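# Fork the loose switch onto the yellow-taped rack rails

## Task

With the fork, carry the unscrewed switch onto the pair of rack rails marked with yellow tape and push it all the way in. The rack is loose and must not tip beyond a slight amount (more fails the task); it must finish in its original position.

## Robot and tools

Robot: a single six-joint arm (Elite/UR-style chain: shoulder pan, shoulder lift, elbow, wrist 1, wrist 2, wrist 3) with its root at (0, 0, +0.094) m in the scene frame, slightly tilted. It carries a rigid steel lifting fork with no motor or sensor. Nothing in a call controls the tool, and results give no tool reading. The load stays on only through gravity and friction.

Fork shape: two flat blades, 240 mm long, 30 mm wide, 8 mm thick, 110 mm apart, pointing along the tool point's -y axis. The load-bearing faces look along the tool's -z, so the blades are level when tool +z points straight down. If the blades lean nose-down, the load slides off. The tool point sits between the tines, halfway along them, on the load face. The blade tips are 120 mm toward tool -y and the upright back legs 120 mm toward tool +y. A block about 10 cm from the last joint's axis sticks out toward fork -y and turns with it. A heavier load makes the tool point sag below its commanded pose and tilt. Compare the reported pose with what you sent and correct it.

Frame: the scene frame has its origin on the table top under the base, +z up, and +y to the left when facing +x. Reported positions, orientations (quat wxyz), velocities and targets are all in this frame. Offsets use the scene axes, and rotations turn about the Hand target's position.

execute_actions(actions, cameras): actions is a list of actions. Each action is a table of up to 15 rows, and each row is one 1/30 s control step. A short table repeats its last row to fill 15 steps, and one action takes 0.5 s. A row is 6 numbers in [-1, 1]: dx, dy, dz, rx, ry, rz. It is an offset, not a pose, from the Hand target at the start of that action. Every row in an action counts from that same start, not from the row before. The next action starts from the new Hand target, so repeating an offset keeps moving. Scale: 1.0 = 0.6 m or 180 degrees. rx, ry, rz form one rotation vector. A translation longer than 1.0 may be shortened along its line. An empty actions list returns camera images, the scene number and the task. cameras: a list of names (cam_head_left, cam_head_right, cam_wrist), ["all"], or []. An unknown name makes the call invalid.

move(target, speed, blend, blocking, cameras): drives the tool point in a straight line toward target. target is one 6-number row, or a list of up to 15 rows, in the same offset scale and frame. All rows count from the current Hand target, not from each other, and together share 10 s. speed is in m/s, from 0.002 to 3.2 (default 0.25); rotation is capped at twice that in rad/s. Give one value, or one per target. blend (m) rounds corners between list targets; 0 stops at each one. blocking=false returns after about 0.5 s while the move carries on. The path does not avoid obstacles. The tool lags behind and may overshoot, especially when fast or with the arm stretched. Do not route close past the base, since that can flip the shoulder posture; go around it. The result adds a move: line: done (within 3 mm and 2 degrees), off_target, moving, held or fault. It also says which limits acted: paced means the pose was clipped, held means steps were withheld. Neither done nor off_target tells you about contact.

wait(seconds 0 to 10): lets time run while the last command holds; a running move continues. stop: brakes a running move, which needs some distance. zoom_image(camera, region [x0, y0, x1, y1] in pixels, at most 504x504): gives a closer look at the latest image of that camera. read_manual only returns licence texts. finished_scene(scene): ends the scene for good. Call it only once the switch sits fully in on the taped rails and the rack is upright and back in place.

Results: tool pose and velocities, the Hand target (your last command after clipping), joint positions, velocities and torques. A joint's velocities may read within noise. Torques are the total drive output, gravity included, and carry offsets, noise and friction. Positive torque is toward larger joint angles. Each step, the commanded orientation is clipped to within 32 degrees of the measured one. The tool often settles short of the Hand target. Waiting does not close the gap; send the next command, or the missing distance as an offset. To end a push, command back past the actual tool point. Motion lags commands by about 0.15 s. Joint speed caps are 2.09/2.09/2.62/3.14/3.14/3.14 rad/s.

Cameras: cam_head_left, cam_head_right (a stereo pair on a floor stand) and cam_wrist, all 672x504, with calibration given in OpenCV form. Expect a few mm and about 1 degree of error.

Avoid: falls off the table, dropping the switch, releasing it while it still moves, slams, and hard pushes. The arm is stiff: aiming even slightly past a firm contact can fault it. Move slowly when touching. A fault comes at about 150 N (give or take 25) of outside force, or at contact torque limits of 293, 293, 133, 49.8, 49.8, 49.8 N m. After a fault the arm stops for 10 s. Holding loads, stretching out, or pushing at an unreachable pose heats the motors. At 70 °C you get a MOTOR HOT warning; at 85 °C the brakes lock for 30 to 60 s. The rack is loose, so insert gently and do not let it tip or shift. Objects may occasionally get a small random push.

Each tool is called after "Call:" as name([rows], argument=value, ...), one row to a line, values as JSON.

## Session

Call:
execute_actions(actions=[])

Call:
zoom_image(camera="cam_head_left", region=[280, 70, 480, 280])

Call:
zoom_image(camera="cam_head_right", region=[280, 70, 480, 280])

Scene clock: 0.00 s.
end_effector_position=(+0.3721, -0.1179, +0.2683) end_effector_quat_wxyz=(-0.171, +0.978, -0.115, +0.012)
Joint positions: [1.982 -1.736 2.436 -1.964 -1.402 0.575]
Joint velocities: within noise
Joint torques (N m): no reading
Hand target: +0.3721, -0.1179, +0.2683; -0.171, +0.978, -0.115, +0.012
camera_calibration:
cam_wrist: T_world_to_cam=[[0.971635, -0.232132, -0.0451733, -0.367249], [-0.231942, -0.972683, 0.00947392, -0.159603], [-0.0461385, 0.00127239, -0.998934, 0.379723], [0, 0, 0, 1]] pos_world=[0.337333, -0.240977, 0.364241]

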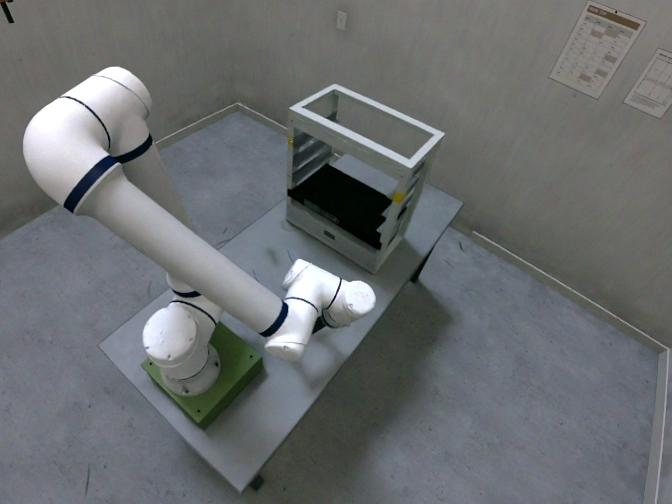

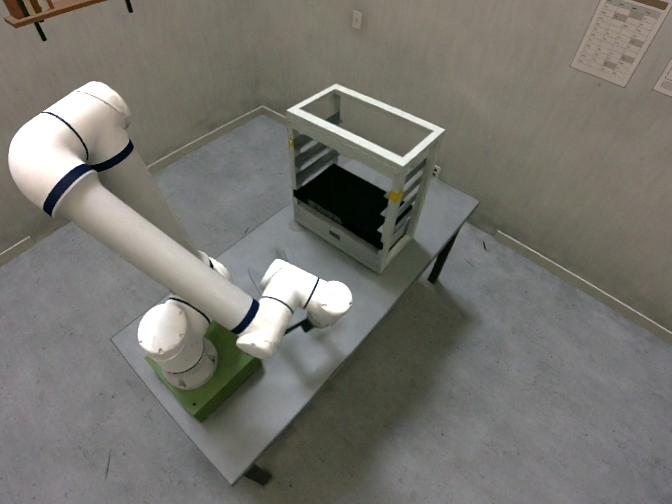

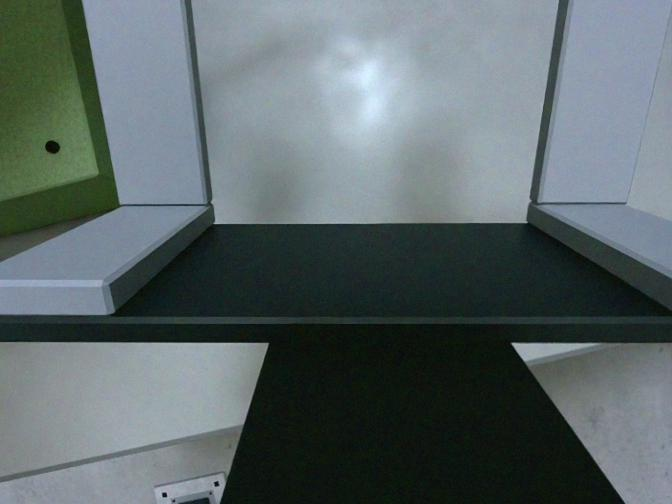

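Scaled by 2.400.

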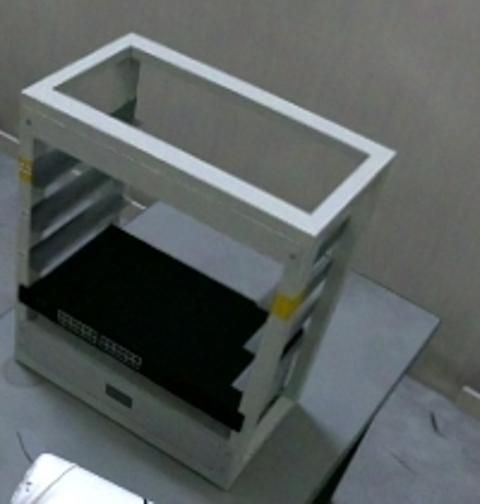

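Scaled by 2.400.

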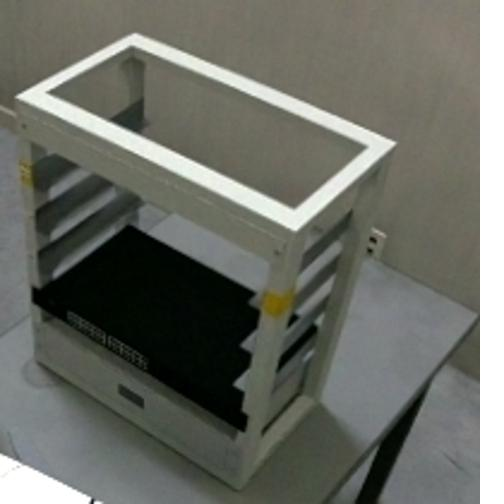

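Call:
move(target=[0.213, 0.197, 0.25, -0.0794, 0.0868, -0.4053], speed=0.5)

Call:
move([
  [0.19, 0.02, -0.03, 0, 0, 0],
  [0.19, 0.02, -0.03, 0.026, -0.527, 0],
], speed=0.45, cameras=["all"])

Scene clock: 20.40 s.
end_effector_position=(+0.4999, +0.0003, +0.4183) end_effector_quat_wxyz=(+0.000, +0.725, -0.689, +0.000)
Joint positions: [2.64 -2.222 2.336 -1.67 -1.572 2.543]
Joint torques (N m): [9 16.4 -101.52 -5.27 -1.48 3.46]
Hand target: +0.4999, +0.0003, +0.4183; +0.000, +0.725, -0.689, +0.000
Off the commanded pose: 0.000 m, 0 deg.
move: done

Scene clock: 23.40 s.
end_effector_position=(+0.6102, +0.0143, +0.4024) end_effector_quat_wxyz=(-0.309, +0.663, -0.621, +0.282)
Joint positions: [2.502 -1.86 2.838 -3.234 -1.019 2.595]
Joint torques (N m): [8.85 -25.85 -70.64 -7.86 0.97 -2.21]
Hand target: +0.6102, +0.0143, +0.4024; -0.309, +0.663, -0.621, +0.282 (not the last commanded pose)
Off the commanded pose: 0.005 m, 46 deg.
led back after a hold: the arm was led back toward your command in small steps, so it may still be short of it.
move: held (a check stopped the path); path passed 1 of 2 targets; limits=held
pose unreachable: on one or more control steps of this call, first in action 0 (counted from 0), an arm could not follow its commanded pose, so it was not sent that pose on those steps. It may still have moved: this result reports where it is.
cause: moving toward the commanded pose would bring two parts of the arm too close to each other (joints 3 (elbow) and 4 (wrist 1) lie between them).
camera_calibration:
cam_wrist: T_world_to_cam=[[0.0816974, -0.995972, -0.0369473, -0.0111912], [-0.871588, -0.0534165, -0.48732, 0.600038], [0.483383, 0.0720156, -0.872442, 0.149435], [0, 0, 0, 1]] pos_world=[0.451666, 0.0101441, 0.42237]

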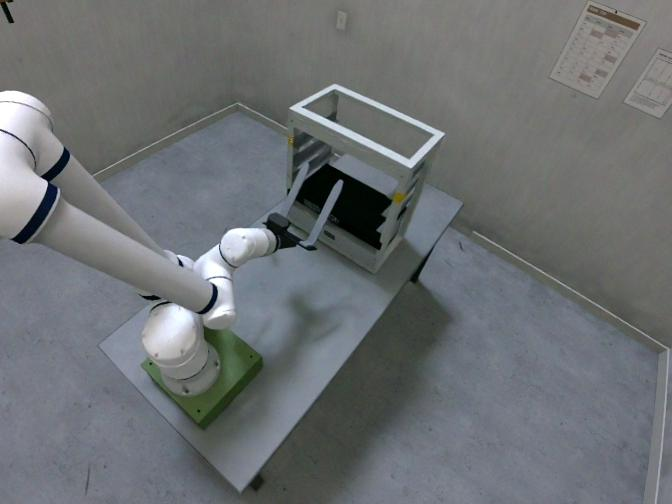

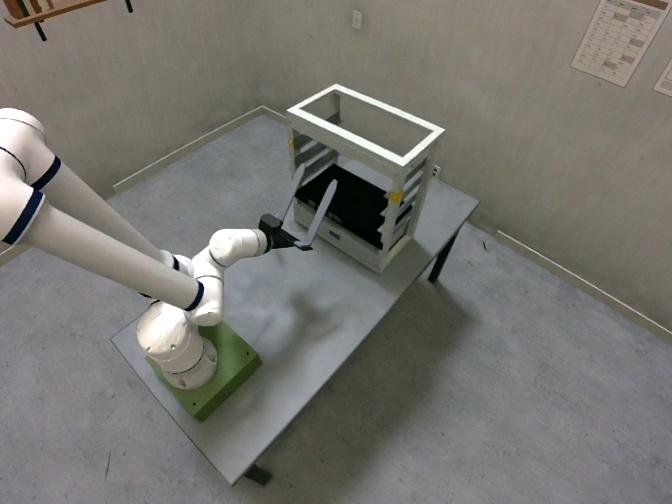

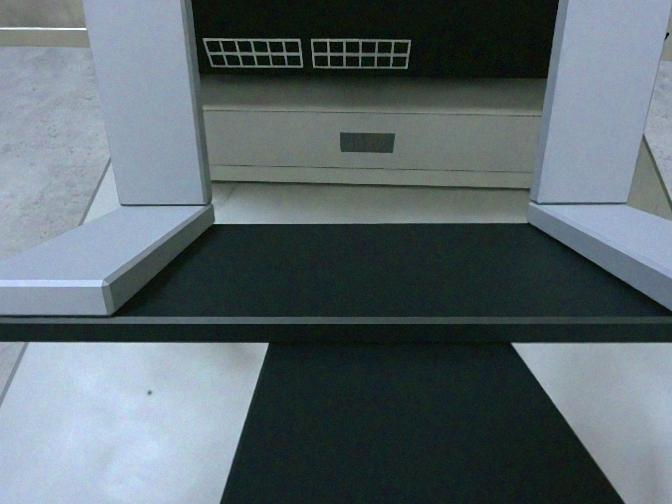

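Call:
move([
  [-0.017, -0.016, -0.15, -0.0185, 0.2743, -0.0066],
  [-0.017, -0.016, -0.404, -0.0185, 0.2743, -0.0066],
], speed=0.4, cameras=["all"])

Call:
zoom_image(camera="cam_head_right", region=[270, 150, 420, 300])

Call:
zoom_image(camera="cam_head_left", region=[270, 150, 420, 300])

Scene clock: 49.33 s.
end_effector_position=(+0.6000, +0.0047, +0.1601) end_effector_quat_wxyz=(+0.000, +0.722, -0.692, +0.000)
Joint positions: [2.779 -1.656 2.557 -2.457 -1.57 2.689]
Joint torques (N m): [8.73 -19.35 -48.19 -10.29 2.03 3.44]
Hand target: +0.6000, +0.0047, +0.1600; +0.000, +0.722, -0.692, +0.000
Off the commanded pose: 0.000 m, 0 deg.
move: done
camera_calibration:
cam_wrist: T_world_to_cam=[[0.0304528, -0.999183, -0.0265745, 0.000223455], [-0.936953, -0.0377959, 0.347406, 0.378032], [-0.348127, 0.0143195, -0.937338, 0.453192], [0, 0, 0, 1]] pos_world=[0.51196, 0.00802185, 0.293469]

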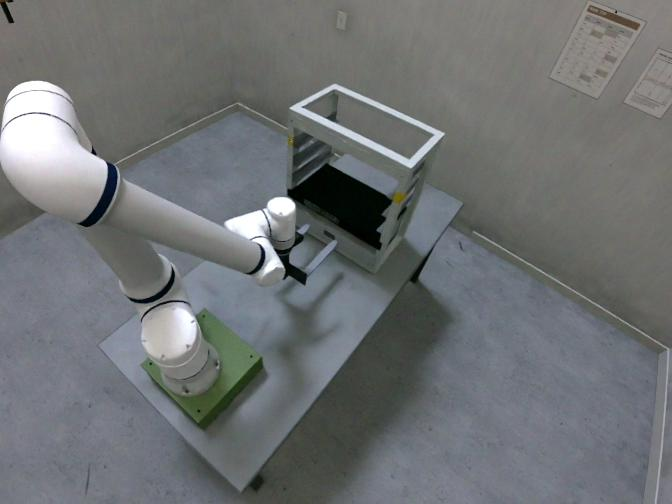

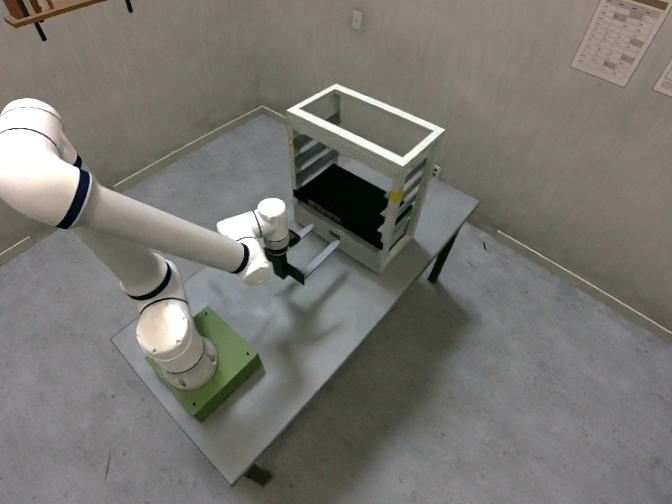

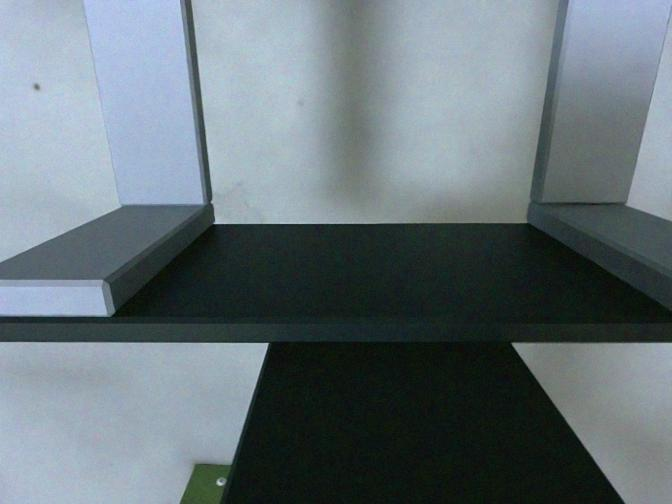

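Scaled by 3.360.

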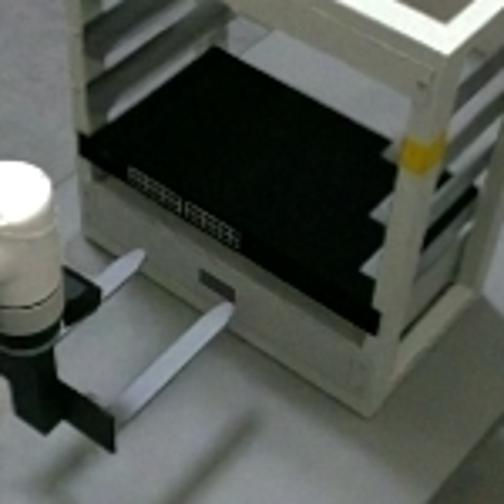

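Scaled by 3.360.

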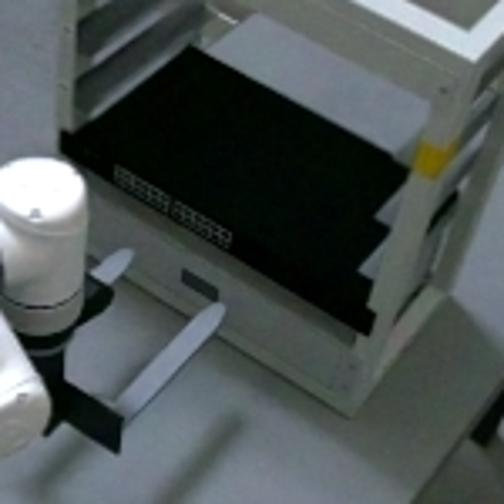

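Call:
move(target=[0.3333, 0.0145, 0.0033, 0, 0, 0], speed=0.2, cameras=["all"])

Call:
zoom_image(camera="cam_head_right", region=[270, 150, 420, 300])

Call:
zoom_image(camera="cam_head_left", region=[270, 150, 420, 300])

Scene clock: 56.00 s.
end_effector_position=(+0.7998, +0.0134, +0.1620) end_effector_quat_wxyz=(+0.000, +0.722, -0.692, +0.000)
Joint positions: [2.921 -1.337 2.201 -2.419 -1.568 2.831]
Joint torques (N m): [10.15 -57.47 -75.47 -5.45 -1.63 3.37]
Hand target: +0.8000, +0.0134, +0.1620; +0.000, +0.722, -0.692, +0.000
Off the commanded pose: 0.000 m, 0 deg.
move: done
camera_calibration:
cam_wrist: T_world_to_cam=[[0.0304566, -0.999183, -0.0265721, 0.00287901], [-0.936985, -0.0377972, 0.347318, 0.564953], [-0.348039, 0.0143195, -0.937371, 0.524351], [0, 0, 0, 1]] pos_world=[0.71176, 0.0167219, 0.295369]

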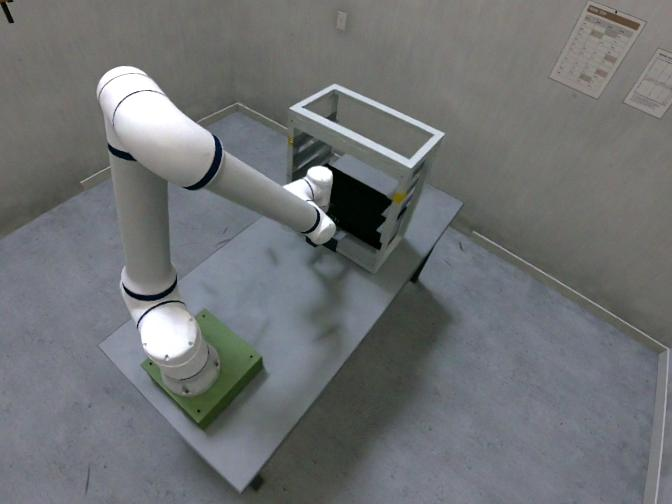

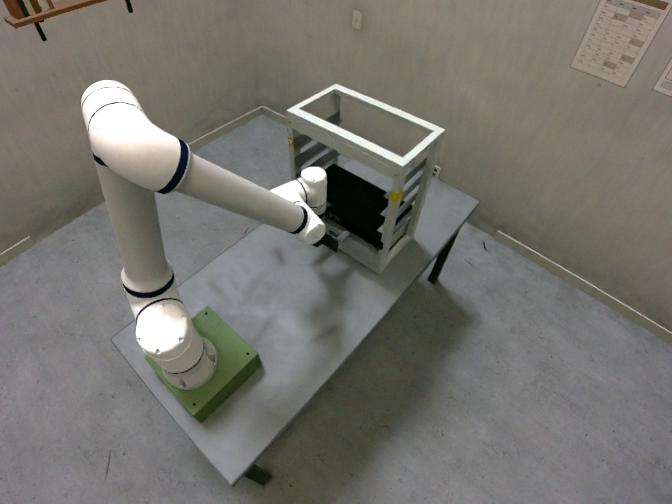

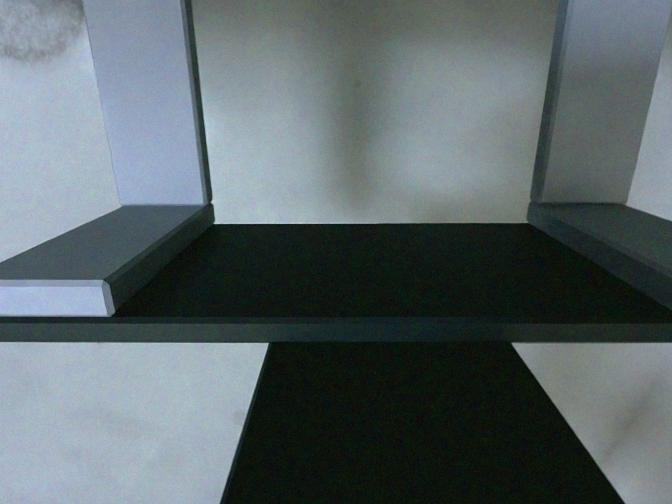

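Scaled by 3.360.

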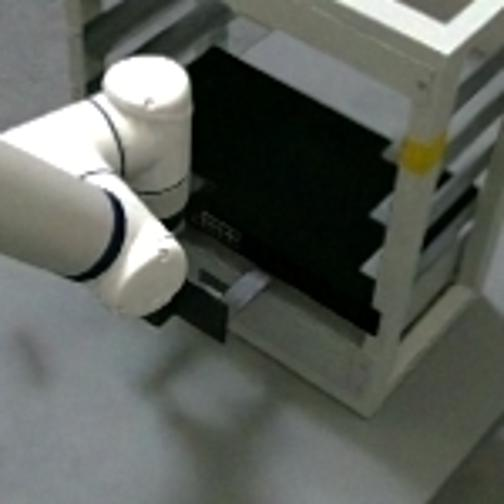

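Scaled by 3.360.

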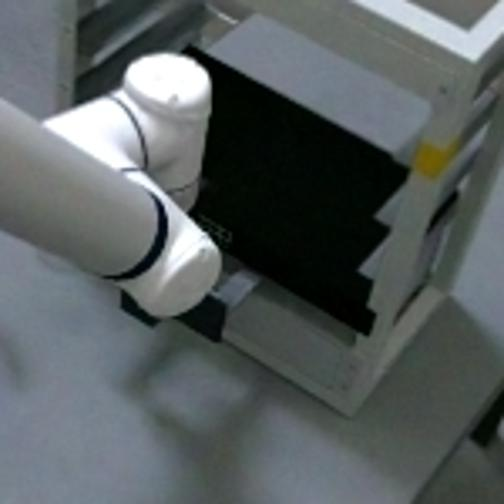

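Call:
move(target=[0.0467, 0.002, 0, 0, 0, 0], speed=0.15, cameras=["cam_wrist"])

Scene clock: 59.30 s.
end_effector_position=(+0.8278, +0.0146, +0.1620) end_effector_quat_wxyz=(+0.000, +0.722, -0.692, +0.000)
Joint positions: [2.934 -1.299 2.148 -2.405 -1.568 2.844]
Joint torques (N m): [9.2 -60.74 -76.16 -5.45 1.91 3.33]
Hand target: +0.8280, +0.0146, +0.1620; +0.000, +0.722, -0.692, +0.000
Off the commanded pose: 0.000 m, 0 deg.
move: done
camera_calibration:
cam_wrist: T_world_to_cam=[[0.0304566, -0.999183, -0.0265721, 0.00322524], [-0.936985, -0.0377972, 0.347318, 0.591234], [-0.348039, 0.0143195, -0.937371, 0.534079], [0, 0, 0, 1]] pos_world=[0.73976, 0.0179219, 0.295369]
Images, in order (width x height): cam_wrist 672x504.

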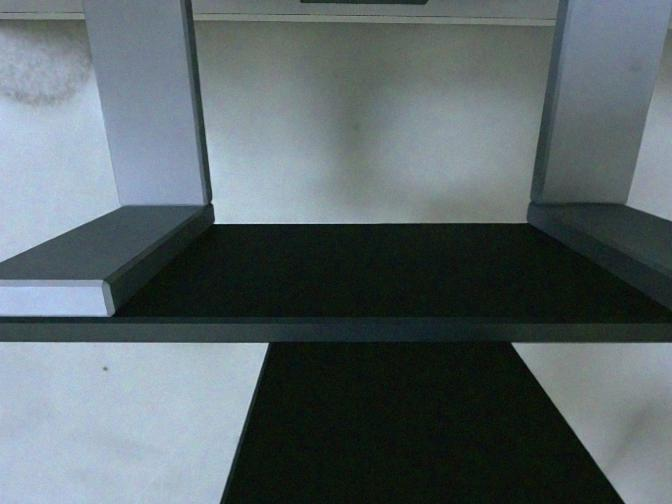

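Call:
move(target=[0, 0, 0.0133, 0, 0, 0], speed=0.04)

Call:
move(target=[0, 0, 0.0333, 0, 0, 0], speed=0.03, cameras=["all"])

Call:
zoom_image(camera="cam_head_right", region=[270, 150, 420, 300])

Scene clock: 66.93 s.
end_effector_position=(+0.8280, +0.0146, +0.1698) end_effector_quat_wxyz=(+0.000, +0.722, -0.692, +0.000)
Joint positions: [2.934 -1.31 2.143 -2.389 -1.568 2.844]
Joint torques (N m): [-1.42 -90.65 -76.92 -5.23 1.32 1.33]
Hand target: +0.8280, +0.0146, +0.1700; +0.000, +0.722, -0.692, +0.000
Off the commanded pose: 0.000 m, 0 deg.
move: done

Scene clock: 68.00 s.
end_effector_position=(+0.8280, +0.0146, +0.1898) end_effector_quat_wxyz=(+0.000, +0.722, -0.692, +0.000)
Joint positions: [2.934 -1.338 2.13 -2.348 -1.568 2.844]
Joint torques (N m): [-19.66 -125.87 -116.44 -19.02 3.78 -2.14]
Hand target: +0.8280, +0.0146, +0.1899; +0.000, +0.722, -0.692, +0.000
Off the commanded pose: 0.000 m, 0 deg.
move: done
camera_calibration:
cam_wrist: T_world_to_cam=[[0.0304566, -0.999183, -0.0265721, 0.00395786], [-0.936985, -0.0377972, 0.347318, 0.581766], [-0.348039, 0.0143195, -0.937371, 0.560207], [0, 0, 0, 1]] pos_world=[0.73996, 0.0179219, 0.323169]

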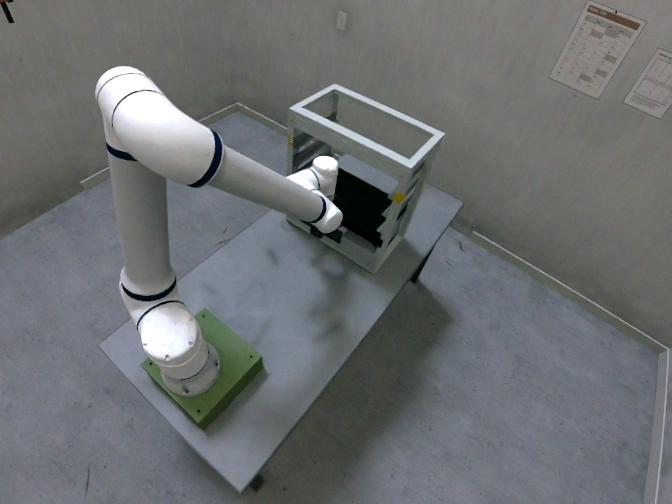

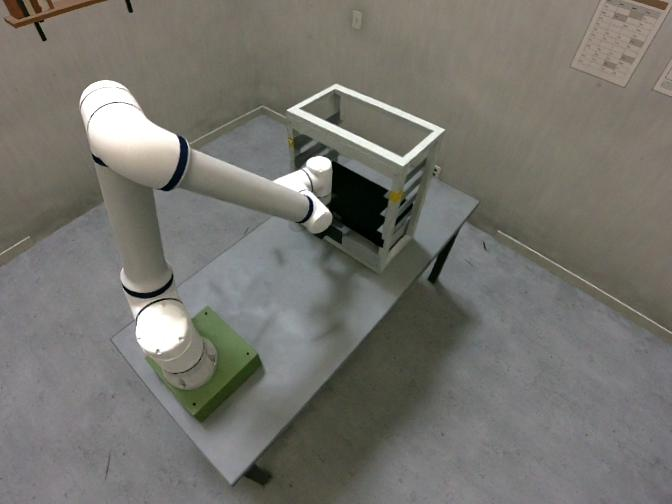

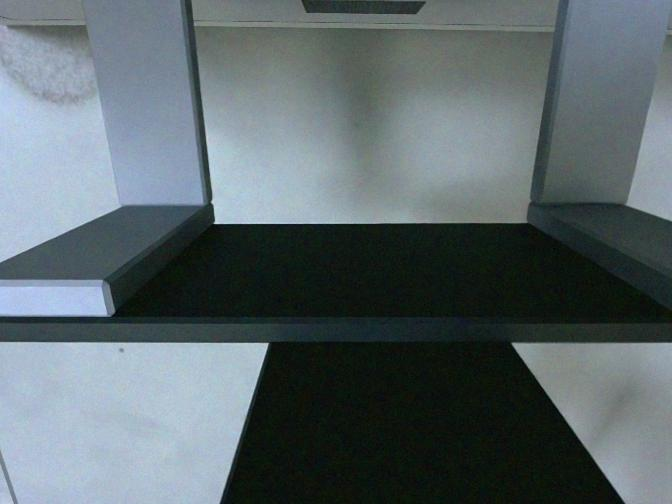

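Scaled by 3.360.

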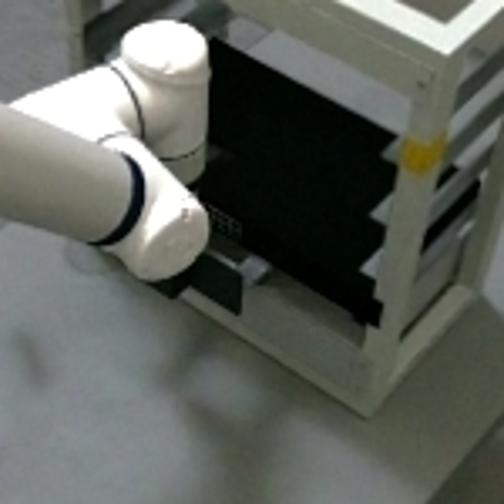

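Call:
move(target=[-0.4583, -0.0151, 0, 0, 0, 0], speed=0.15, cameras=["all"])

Call:
zoom_image(camera="cam_head_right", region=[250, 150, 420, 300])

Scene clock: 73.47 s.
end_effector_position=(+0.5531, +0.0056, +0.1899) end_effector_quat_wxyz=(+0.000, +0.722, -0.692, +0.000)
Joint positions: [2.731 -1.829 2.603 -2.33 -1.571 2.641]
Joint torques (N m): [-20.56 -59.51 -91.82 -18.61 5.75 -2.16]
Hand target: +0.5530, +0.0055, +0.1899; +0.000, +0.722, -0.692, +0.000
Off the commanded pose: 0.000 m, 0 deg.
move: done
camera_calibration:
cam_wrist: T_world_to_cam=[[0.0304566, -0.999183, -0.0265721, 0.00323741], [-0.936985, -0.0377972, 0.347318, 0.323904], [-0.348039, 0.0143195, -0.937371, 0.46479], [0, 0, 0, 1]] pos_world=[0.46516, 0.00882185, 0.323269]

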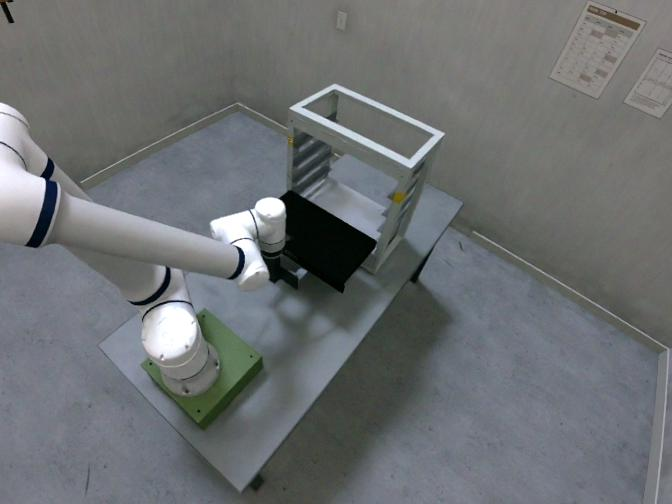

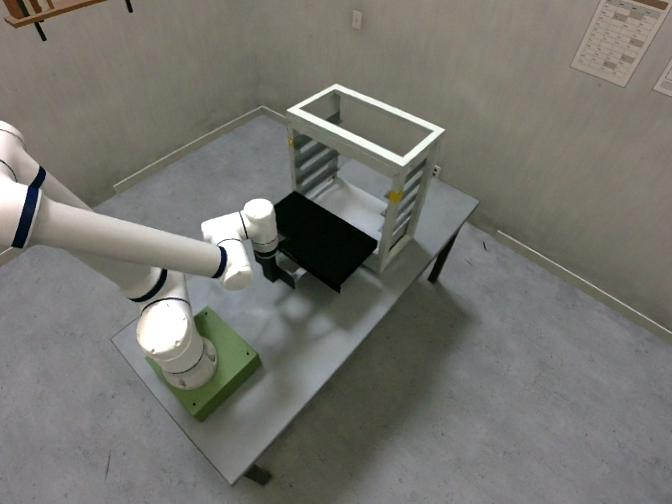

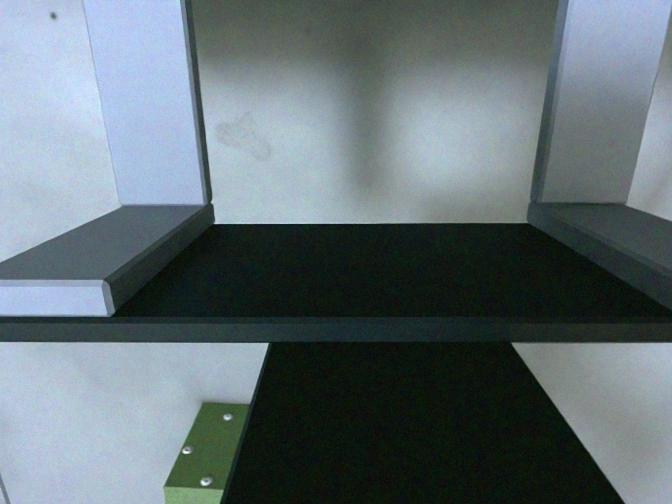

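Scaled by 2.965.

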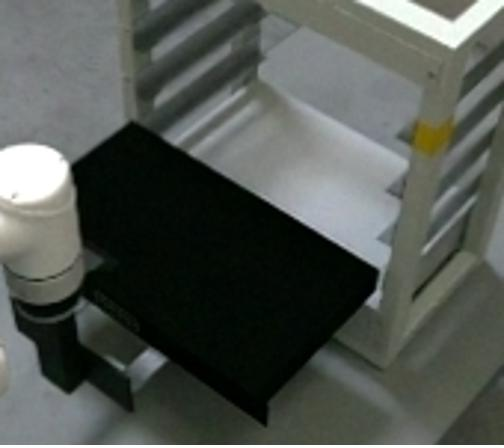

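Call:
move(target=[0, 0, 0.446, 0, 0, 0], speed=0.2)

Call:
move(target=[0.0333, 0.0011, 0, 0, 0, 0], speed=0.1, cameras=["all"])

Call:
zoom_image(camera="cam_head_right", region=[270, 120, 430, 240])

Call:
zoom_image(camera="cam_head_right", region=[365, 175, 415, 225])

Call:
zoom_image(camera="cam_head_right", region=[275, 120, 325, 170])

Call:
zoom_image(camera="cam_head_left", region=[365, 175, 415, 225])

Call:
zoom_image(camera="cam_head_left", region=[275, 120, 325, 170])

Scene clock: 81.37 s.
end_effector_position=(+0.5530, +0.0055, +0.4574) end_effector_quat_wxyz=(+0.000, +0.722, -0.692, +0.000)
Joint positions: [2.731 -2.103 2.221 -1.673 -1.571 2.641]
Joint torques (N m): [-21.69 -45.93 -145.46 -18.26 2.25 -2.39]
Hand target: +0.5530, +0.0055, +0.4575; +0.000, +0.722, -0.692, +0.000
Off the commanded pose: 0.000 m, 0 deg.
move: done

Scene clock: 82.27 s.
end_effector_position=(+0.5728, +0.0062, +0.4575) end_effector_quat_wxyz=(+0.000, +0.722, -0.692, +0.000)
Joint positions: [2.754 -2.059 2.201 -1.697 -1.57 2.664]
Joint torques (N m): [9.89 -21.41 -146.95 -24.65 4.1 3.23]
Hand target: +0.5730, +0.0062, +0.4575; +0.000, +0.722, -0.692, +0.000
Off the commanded pose: 0.000 m, 0 deg.
move: done
camera_calibration:
cam_wrist: T_world_to_cam=[[0.0304228, -0.999181, -0.0266661, 0.010522], [-0.936987, -0.0377983, 0.347315, 0.249415], [-0.348038, 0.0144195, -0.937369, 0.722569], [0, 0, 0, 1]] pos_world=[0.48486, 0.00952169, 0.590969]

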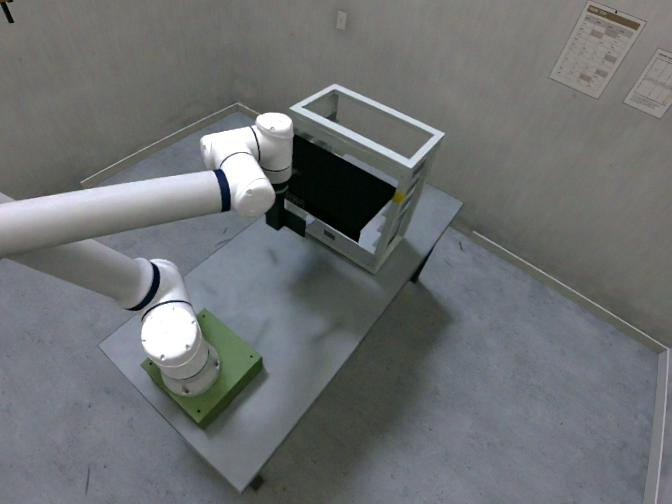

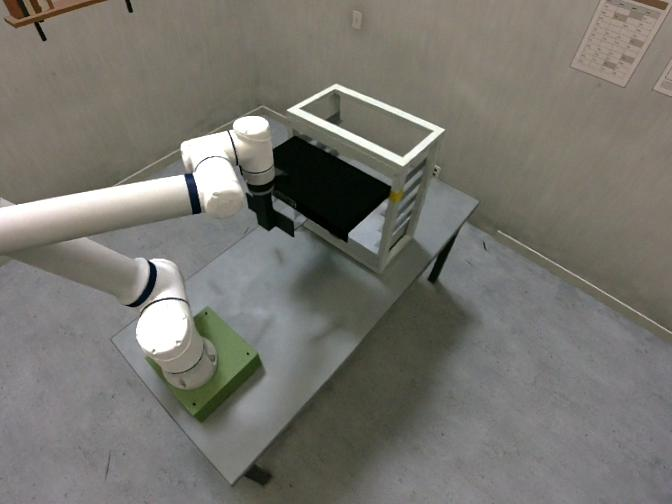

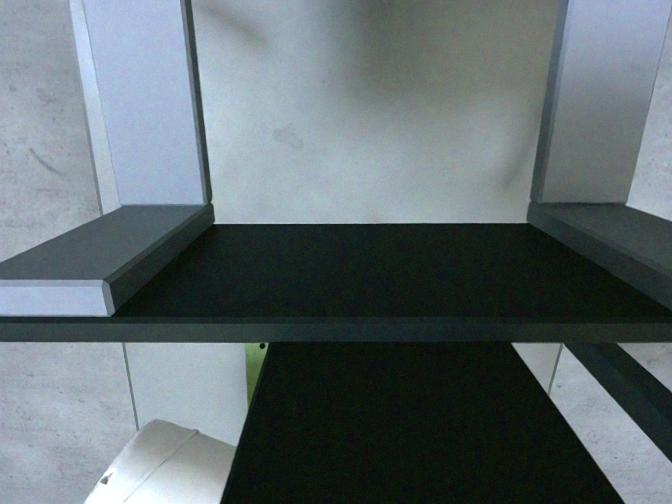

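Scaled by 3.150.

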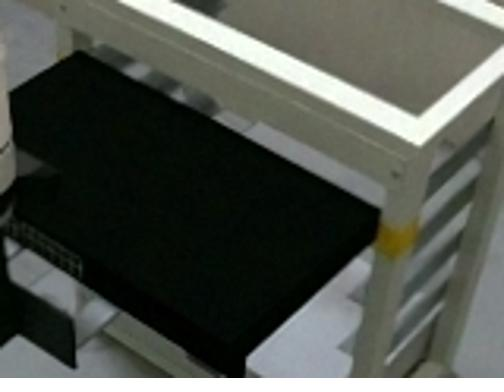

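Scaled by 10.080.

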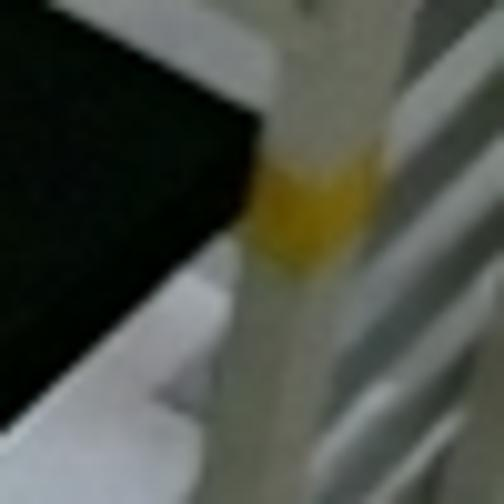

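Scaled by 10.080.

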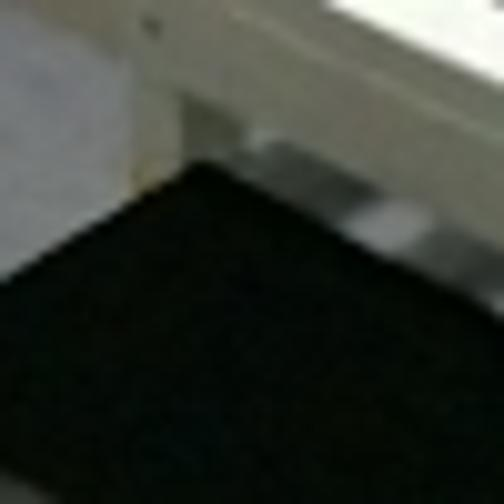

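Scaled by 10.080.

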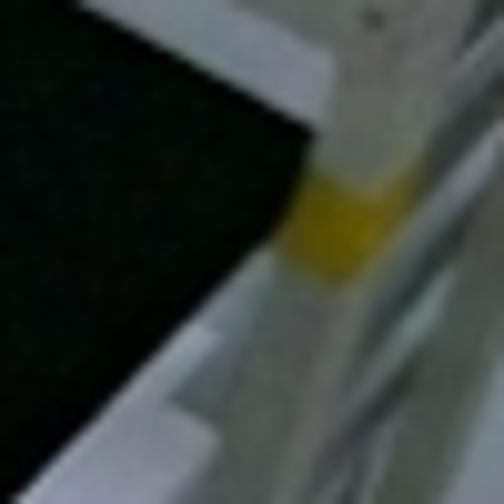

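Scaled by 10.080.

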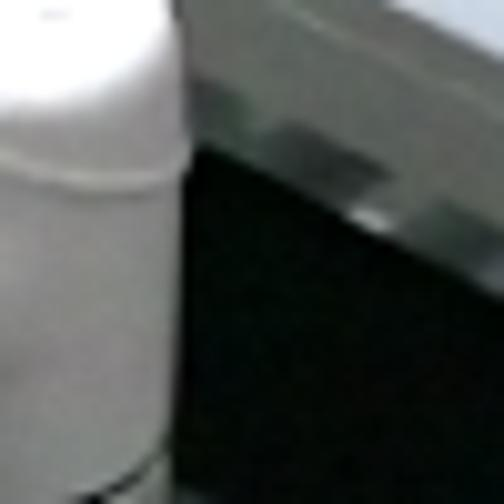

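Call:
move([
  [0, 0.0058, 0, 0, 0, 0],
  [0.0667, 0.008, 0, 0, 0, 0],
], speed=0.06, cameras=["all"])

Call:
zoom_image(camera="cam_head_right", region=[270, 120, 430, 240])

Call:
zoom_image(camera="cam_head_right", region=[365, 175, 415, 225])

Call:
zoom_image(camera="cam_head_right", region=[275, 120, 325, 170])

Scene clock: 96.40 s.
end_effector_position=(+0.6128, +0.0110, +0.4575) end_effector_quat_wxyz=(+0.000, +0.722, -0.692, +0.000)
Joint positions: [2.803 -1.974 2.156 -1.738 -1.57 2.713]
Joint torques (N m): [7.94 -34.65 -146.07 -23.43 2.71 3.62]
Hand target: +0.6130, +0.0110, +0.4575; +0.000, +0.722, -0.692, +0.000
Off the commanded pose: 0.000 m, 0 deg.
move: done
camera_calibration:
cam_wrist: T_world_to_cam=[[0.0304228, -0.999181, -0.0266661, 0.0141011], [-0.936987, -0.0377983, 0.347315, 0.287075], [-0.348038, 0.0144195, -0.937369, 0.736421], [0, 0, 0, 1]] pos_world=[0.52486, 0.0143217, 0.590969]

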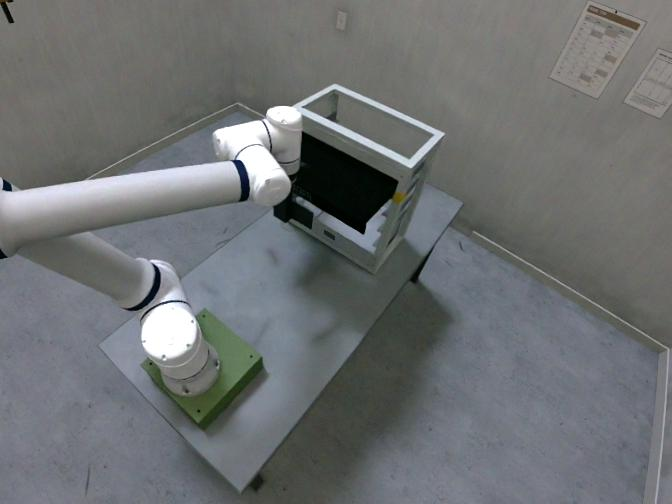

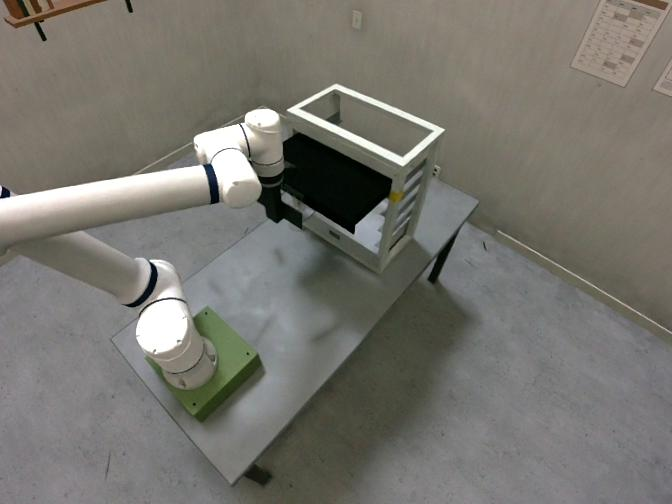

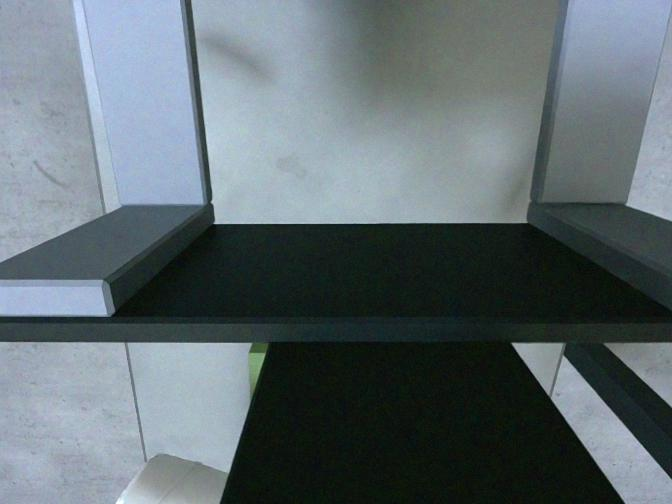

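Scaled by 3.150.

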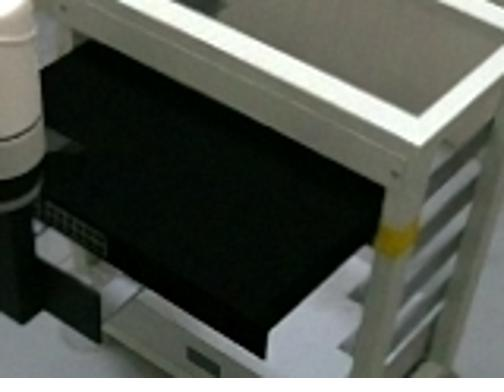

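Scaled by 10.080.

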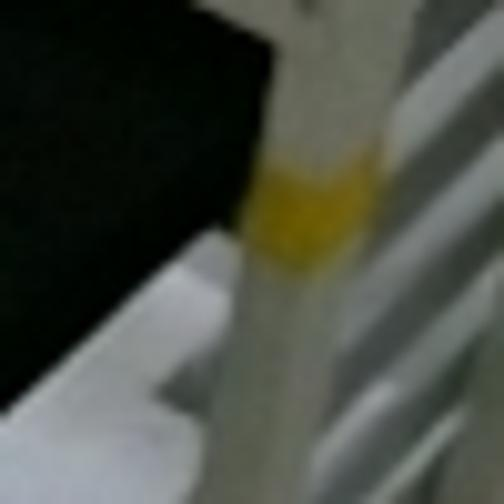

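Scaled by 10.080.

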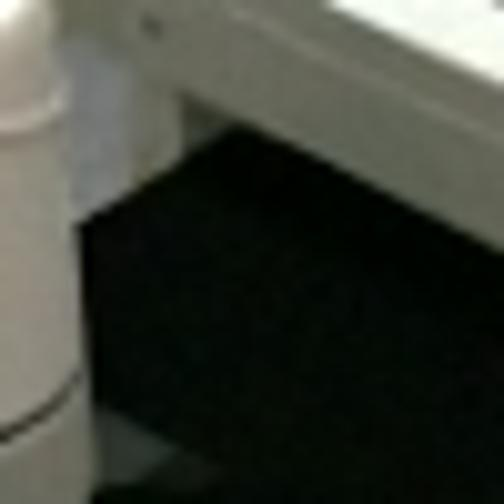

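Call:
move(target=[0.1167, 0.0038, 0, 0, 0, 0], speed=0.08, cameras=["cam_wrist","cam_head_right"])

Call:
zoom_image(camera="cam_head_right", region=[270, 120, 430, 240])

Scene clock: 100.50 s.
end_effector_position=(+0.6828, +0.0133, +0.4575) end_effector_quat_wxyz=(+0.000, +0.722, -0.692, +0.000)
Joint positions: [2.859 -1.835 2.069 -1.79 -1.569 2.769]
Joint torques (N m): [9.88 -49.47 -145.16 -23.69 2.28 3.53]
Hand target: +0.6830, +0.0133, +0.4575; +0.000, +0.722, -0.692, +0.000
Off the commanded pose: 0.000 m, 0 deg.
move: done
camera_calibration:
cam_wrist: T_world_to_cam=[[0.0304228, -0.999181, -0.0266661, 0.0142696], [-0.936987, -0.0377983, 0.347315, 0.352751], [-0.348038, 0.0144195, -0.937369, 0.76075], [0, 0, 0, 1]] pos_world=[0.59486, 0.0166217, 0.590969]
Images, in order (width x height): cam_head_right 672x504, cam_wrist 672x504.

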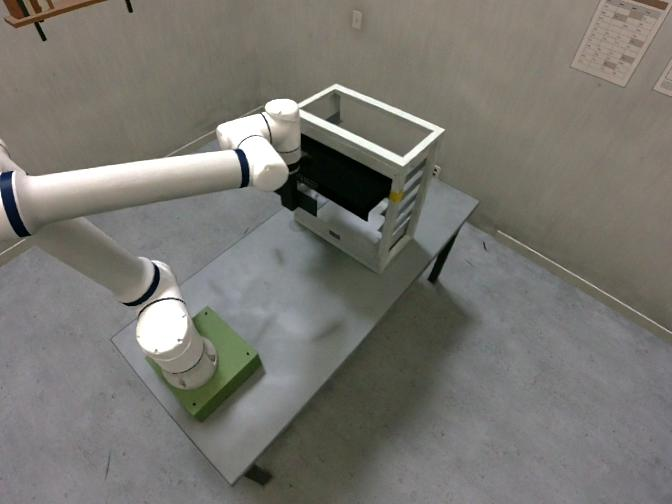

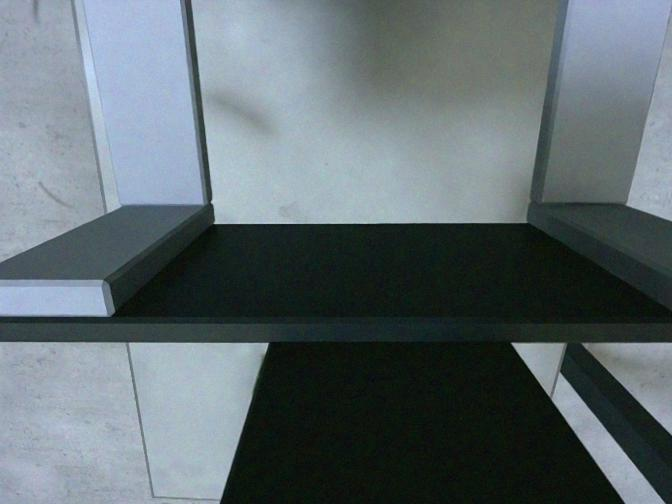

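Scaled by 3.150.

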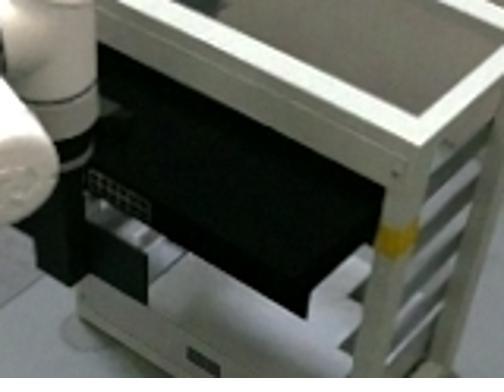

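Call:
move([
  [0.1167, 0.0038, 0, 0, 0, 0],
  [0.225, 0.0073, 0, 0, 0, 0],
], speed=0.08, cameras=["all"])

Call:
zoom_image(camera="cam_head_right", region=[270, 100, 430, 280])

Call:
zoom_image(camera="cam_head_left", region=[270, 100, 430, 280])

Scene clock: 105.83 s.
end_effector_position=(+0.8178, +0.0177, +0.4575) end_effector_quat_wxyz=(+0.000, +0.722, -0.692, +0.000)
Joint positions: [2.933 -1.593 1.868 -1.831 -1.568 2.843]
Joint torques (N m): [10.95 -81.86 -143.01 -24.34 2.49 3.61]
Hand target: +0.8180, +0.0177, +0.4575; +0.000, +0.722, -0.692, +0.000
Off the commanded pose: 0.000 m, 0 deg.
move: done
camera_calibration:
cam_wrist: T_world_to_cam=[[0.0304228, -0.999181, -0.0266661, 0.014459], [-0.936987, -0.0377983, 0.347315, 0.479407], [-0.348038, 0.0144195, -0.937369, 0.807674], [0, 0, 0, 1]] pos_world=[0.72986, 0.0209217, 0.590969]

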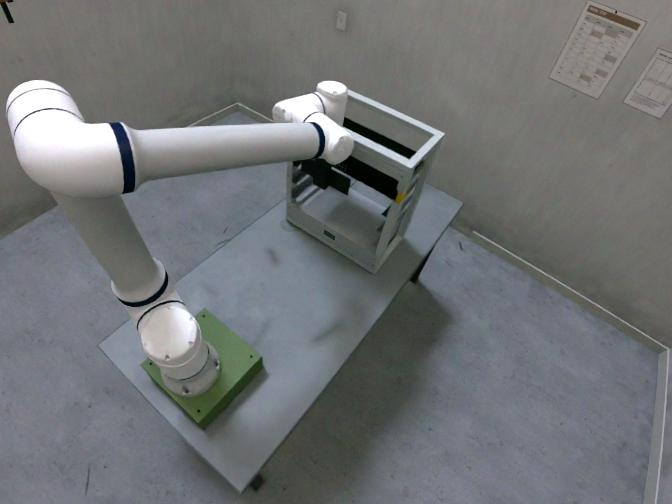

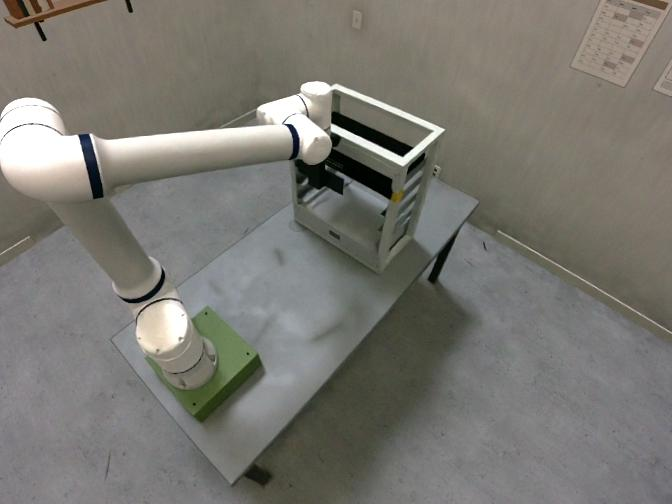

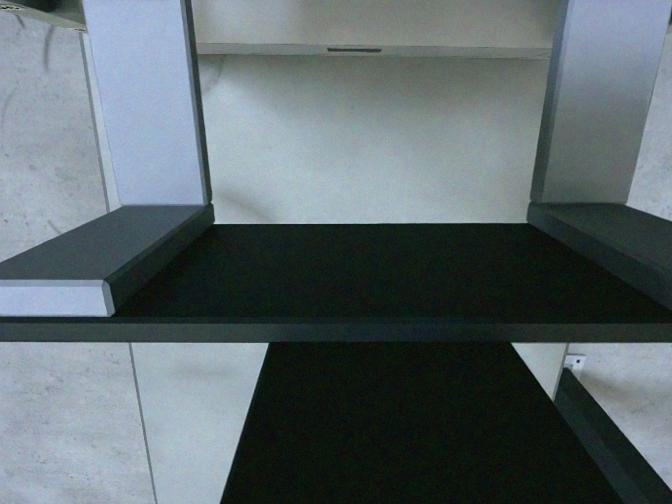

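Scaled by 2.800.

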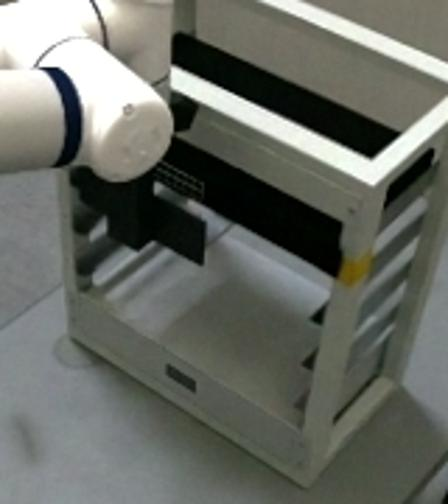

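Scaled by 2.800.

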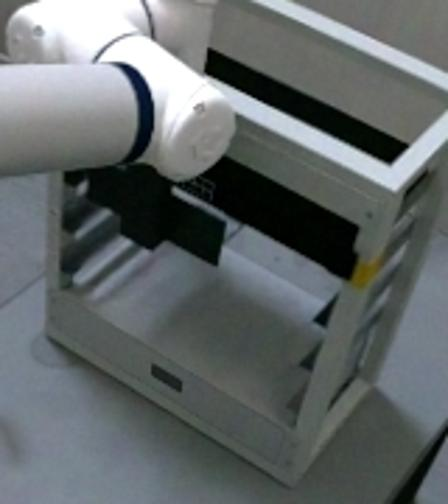

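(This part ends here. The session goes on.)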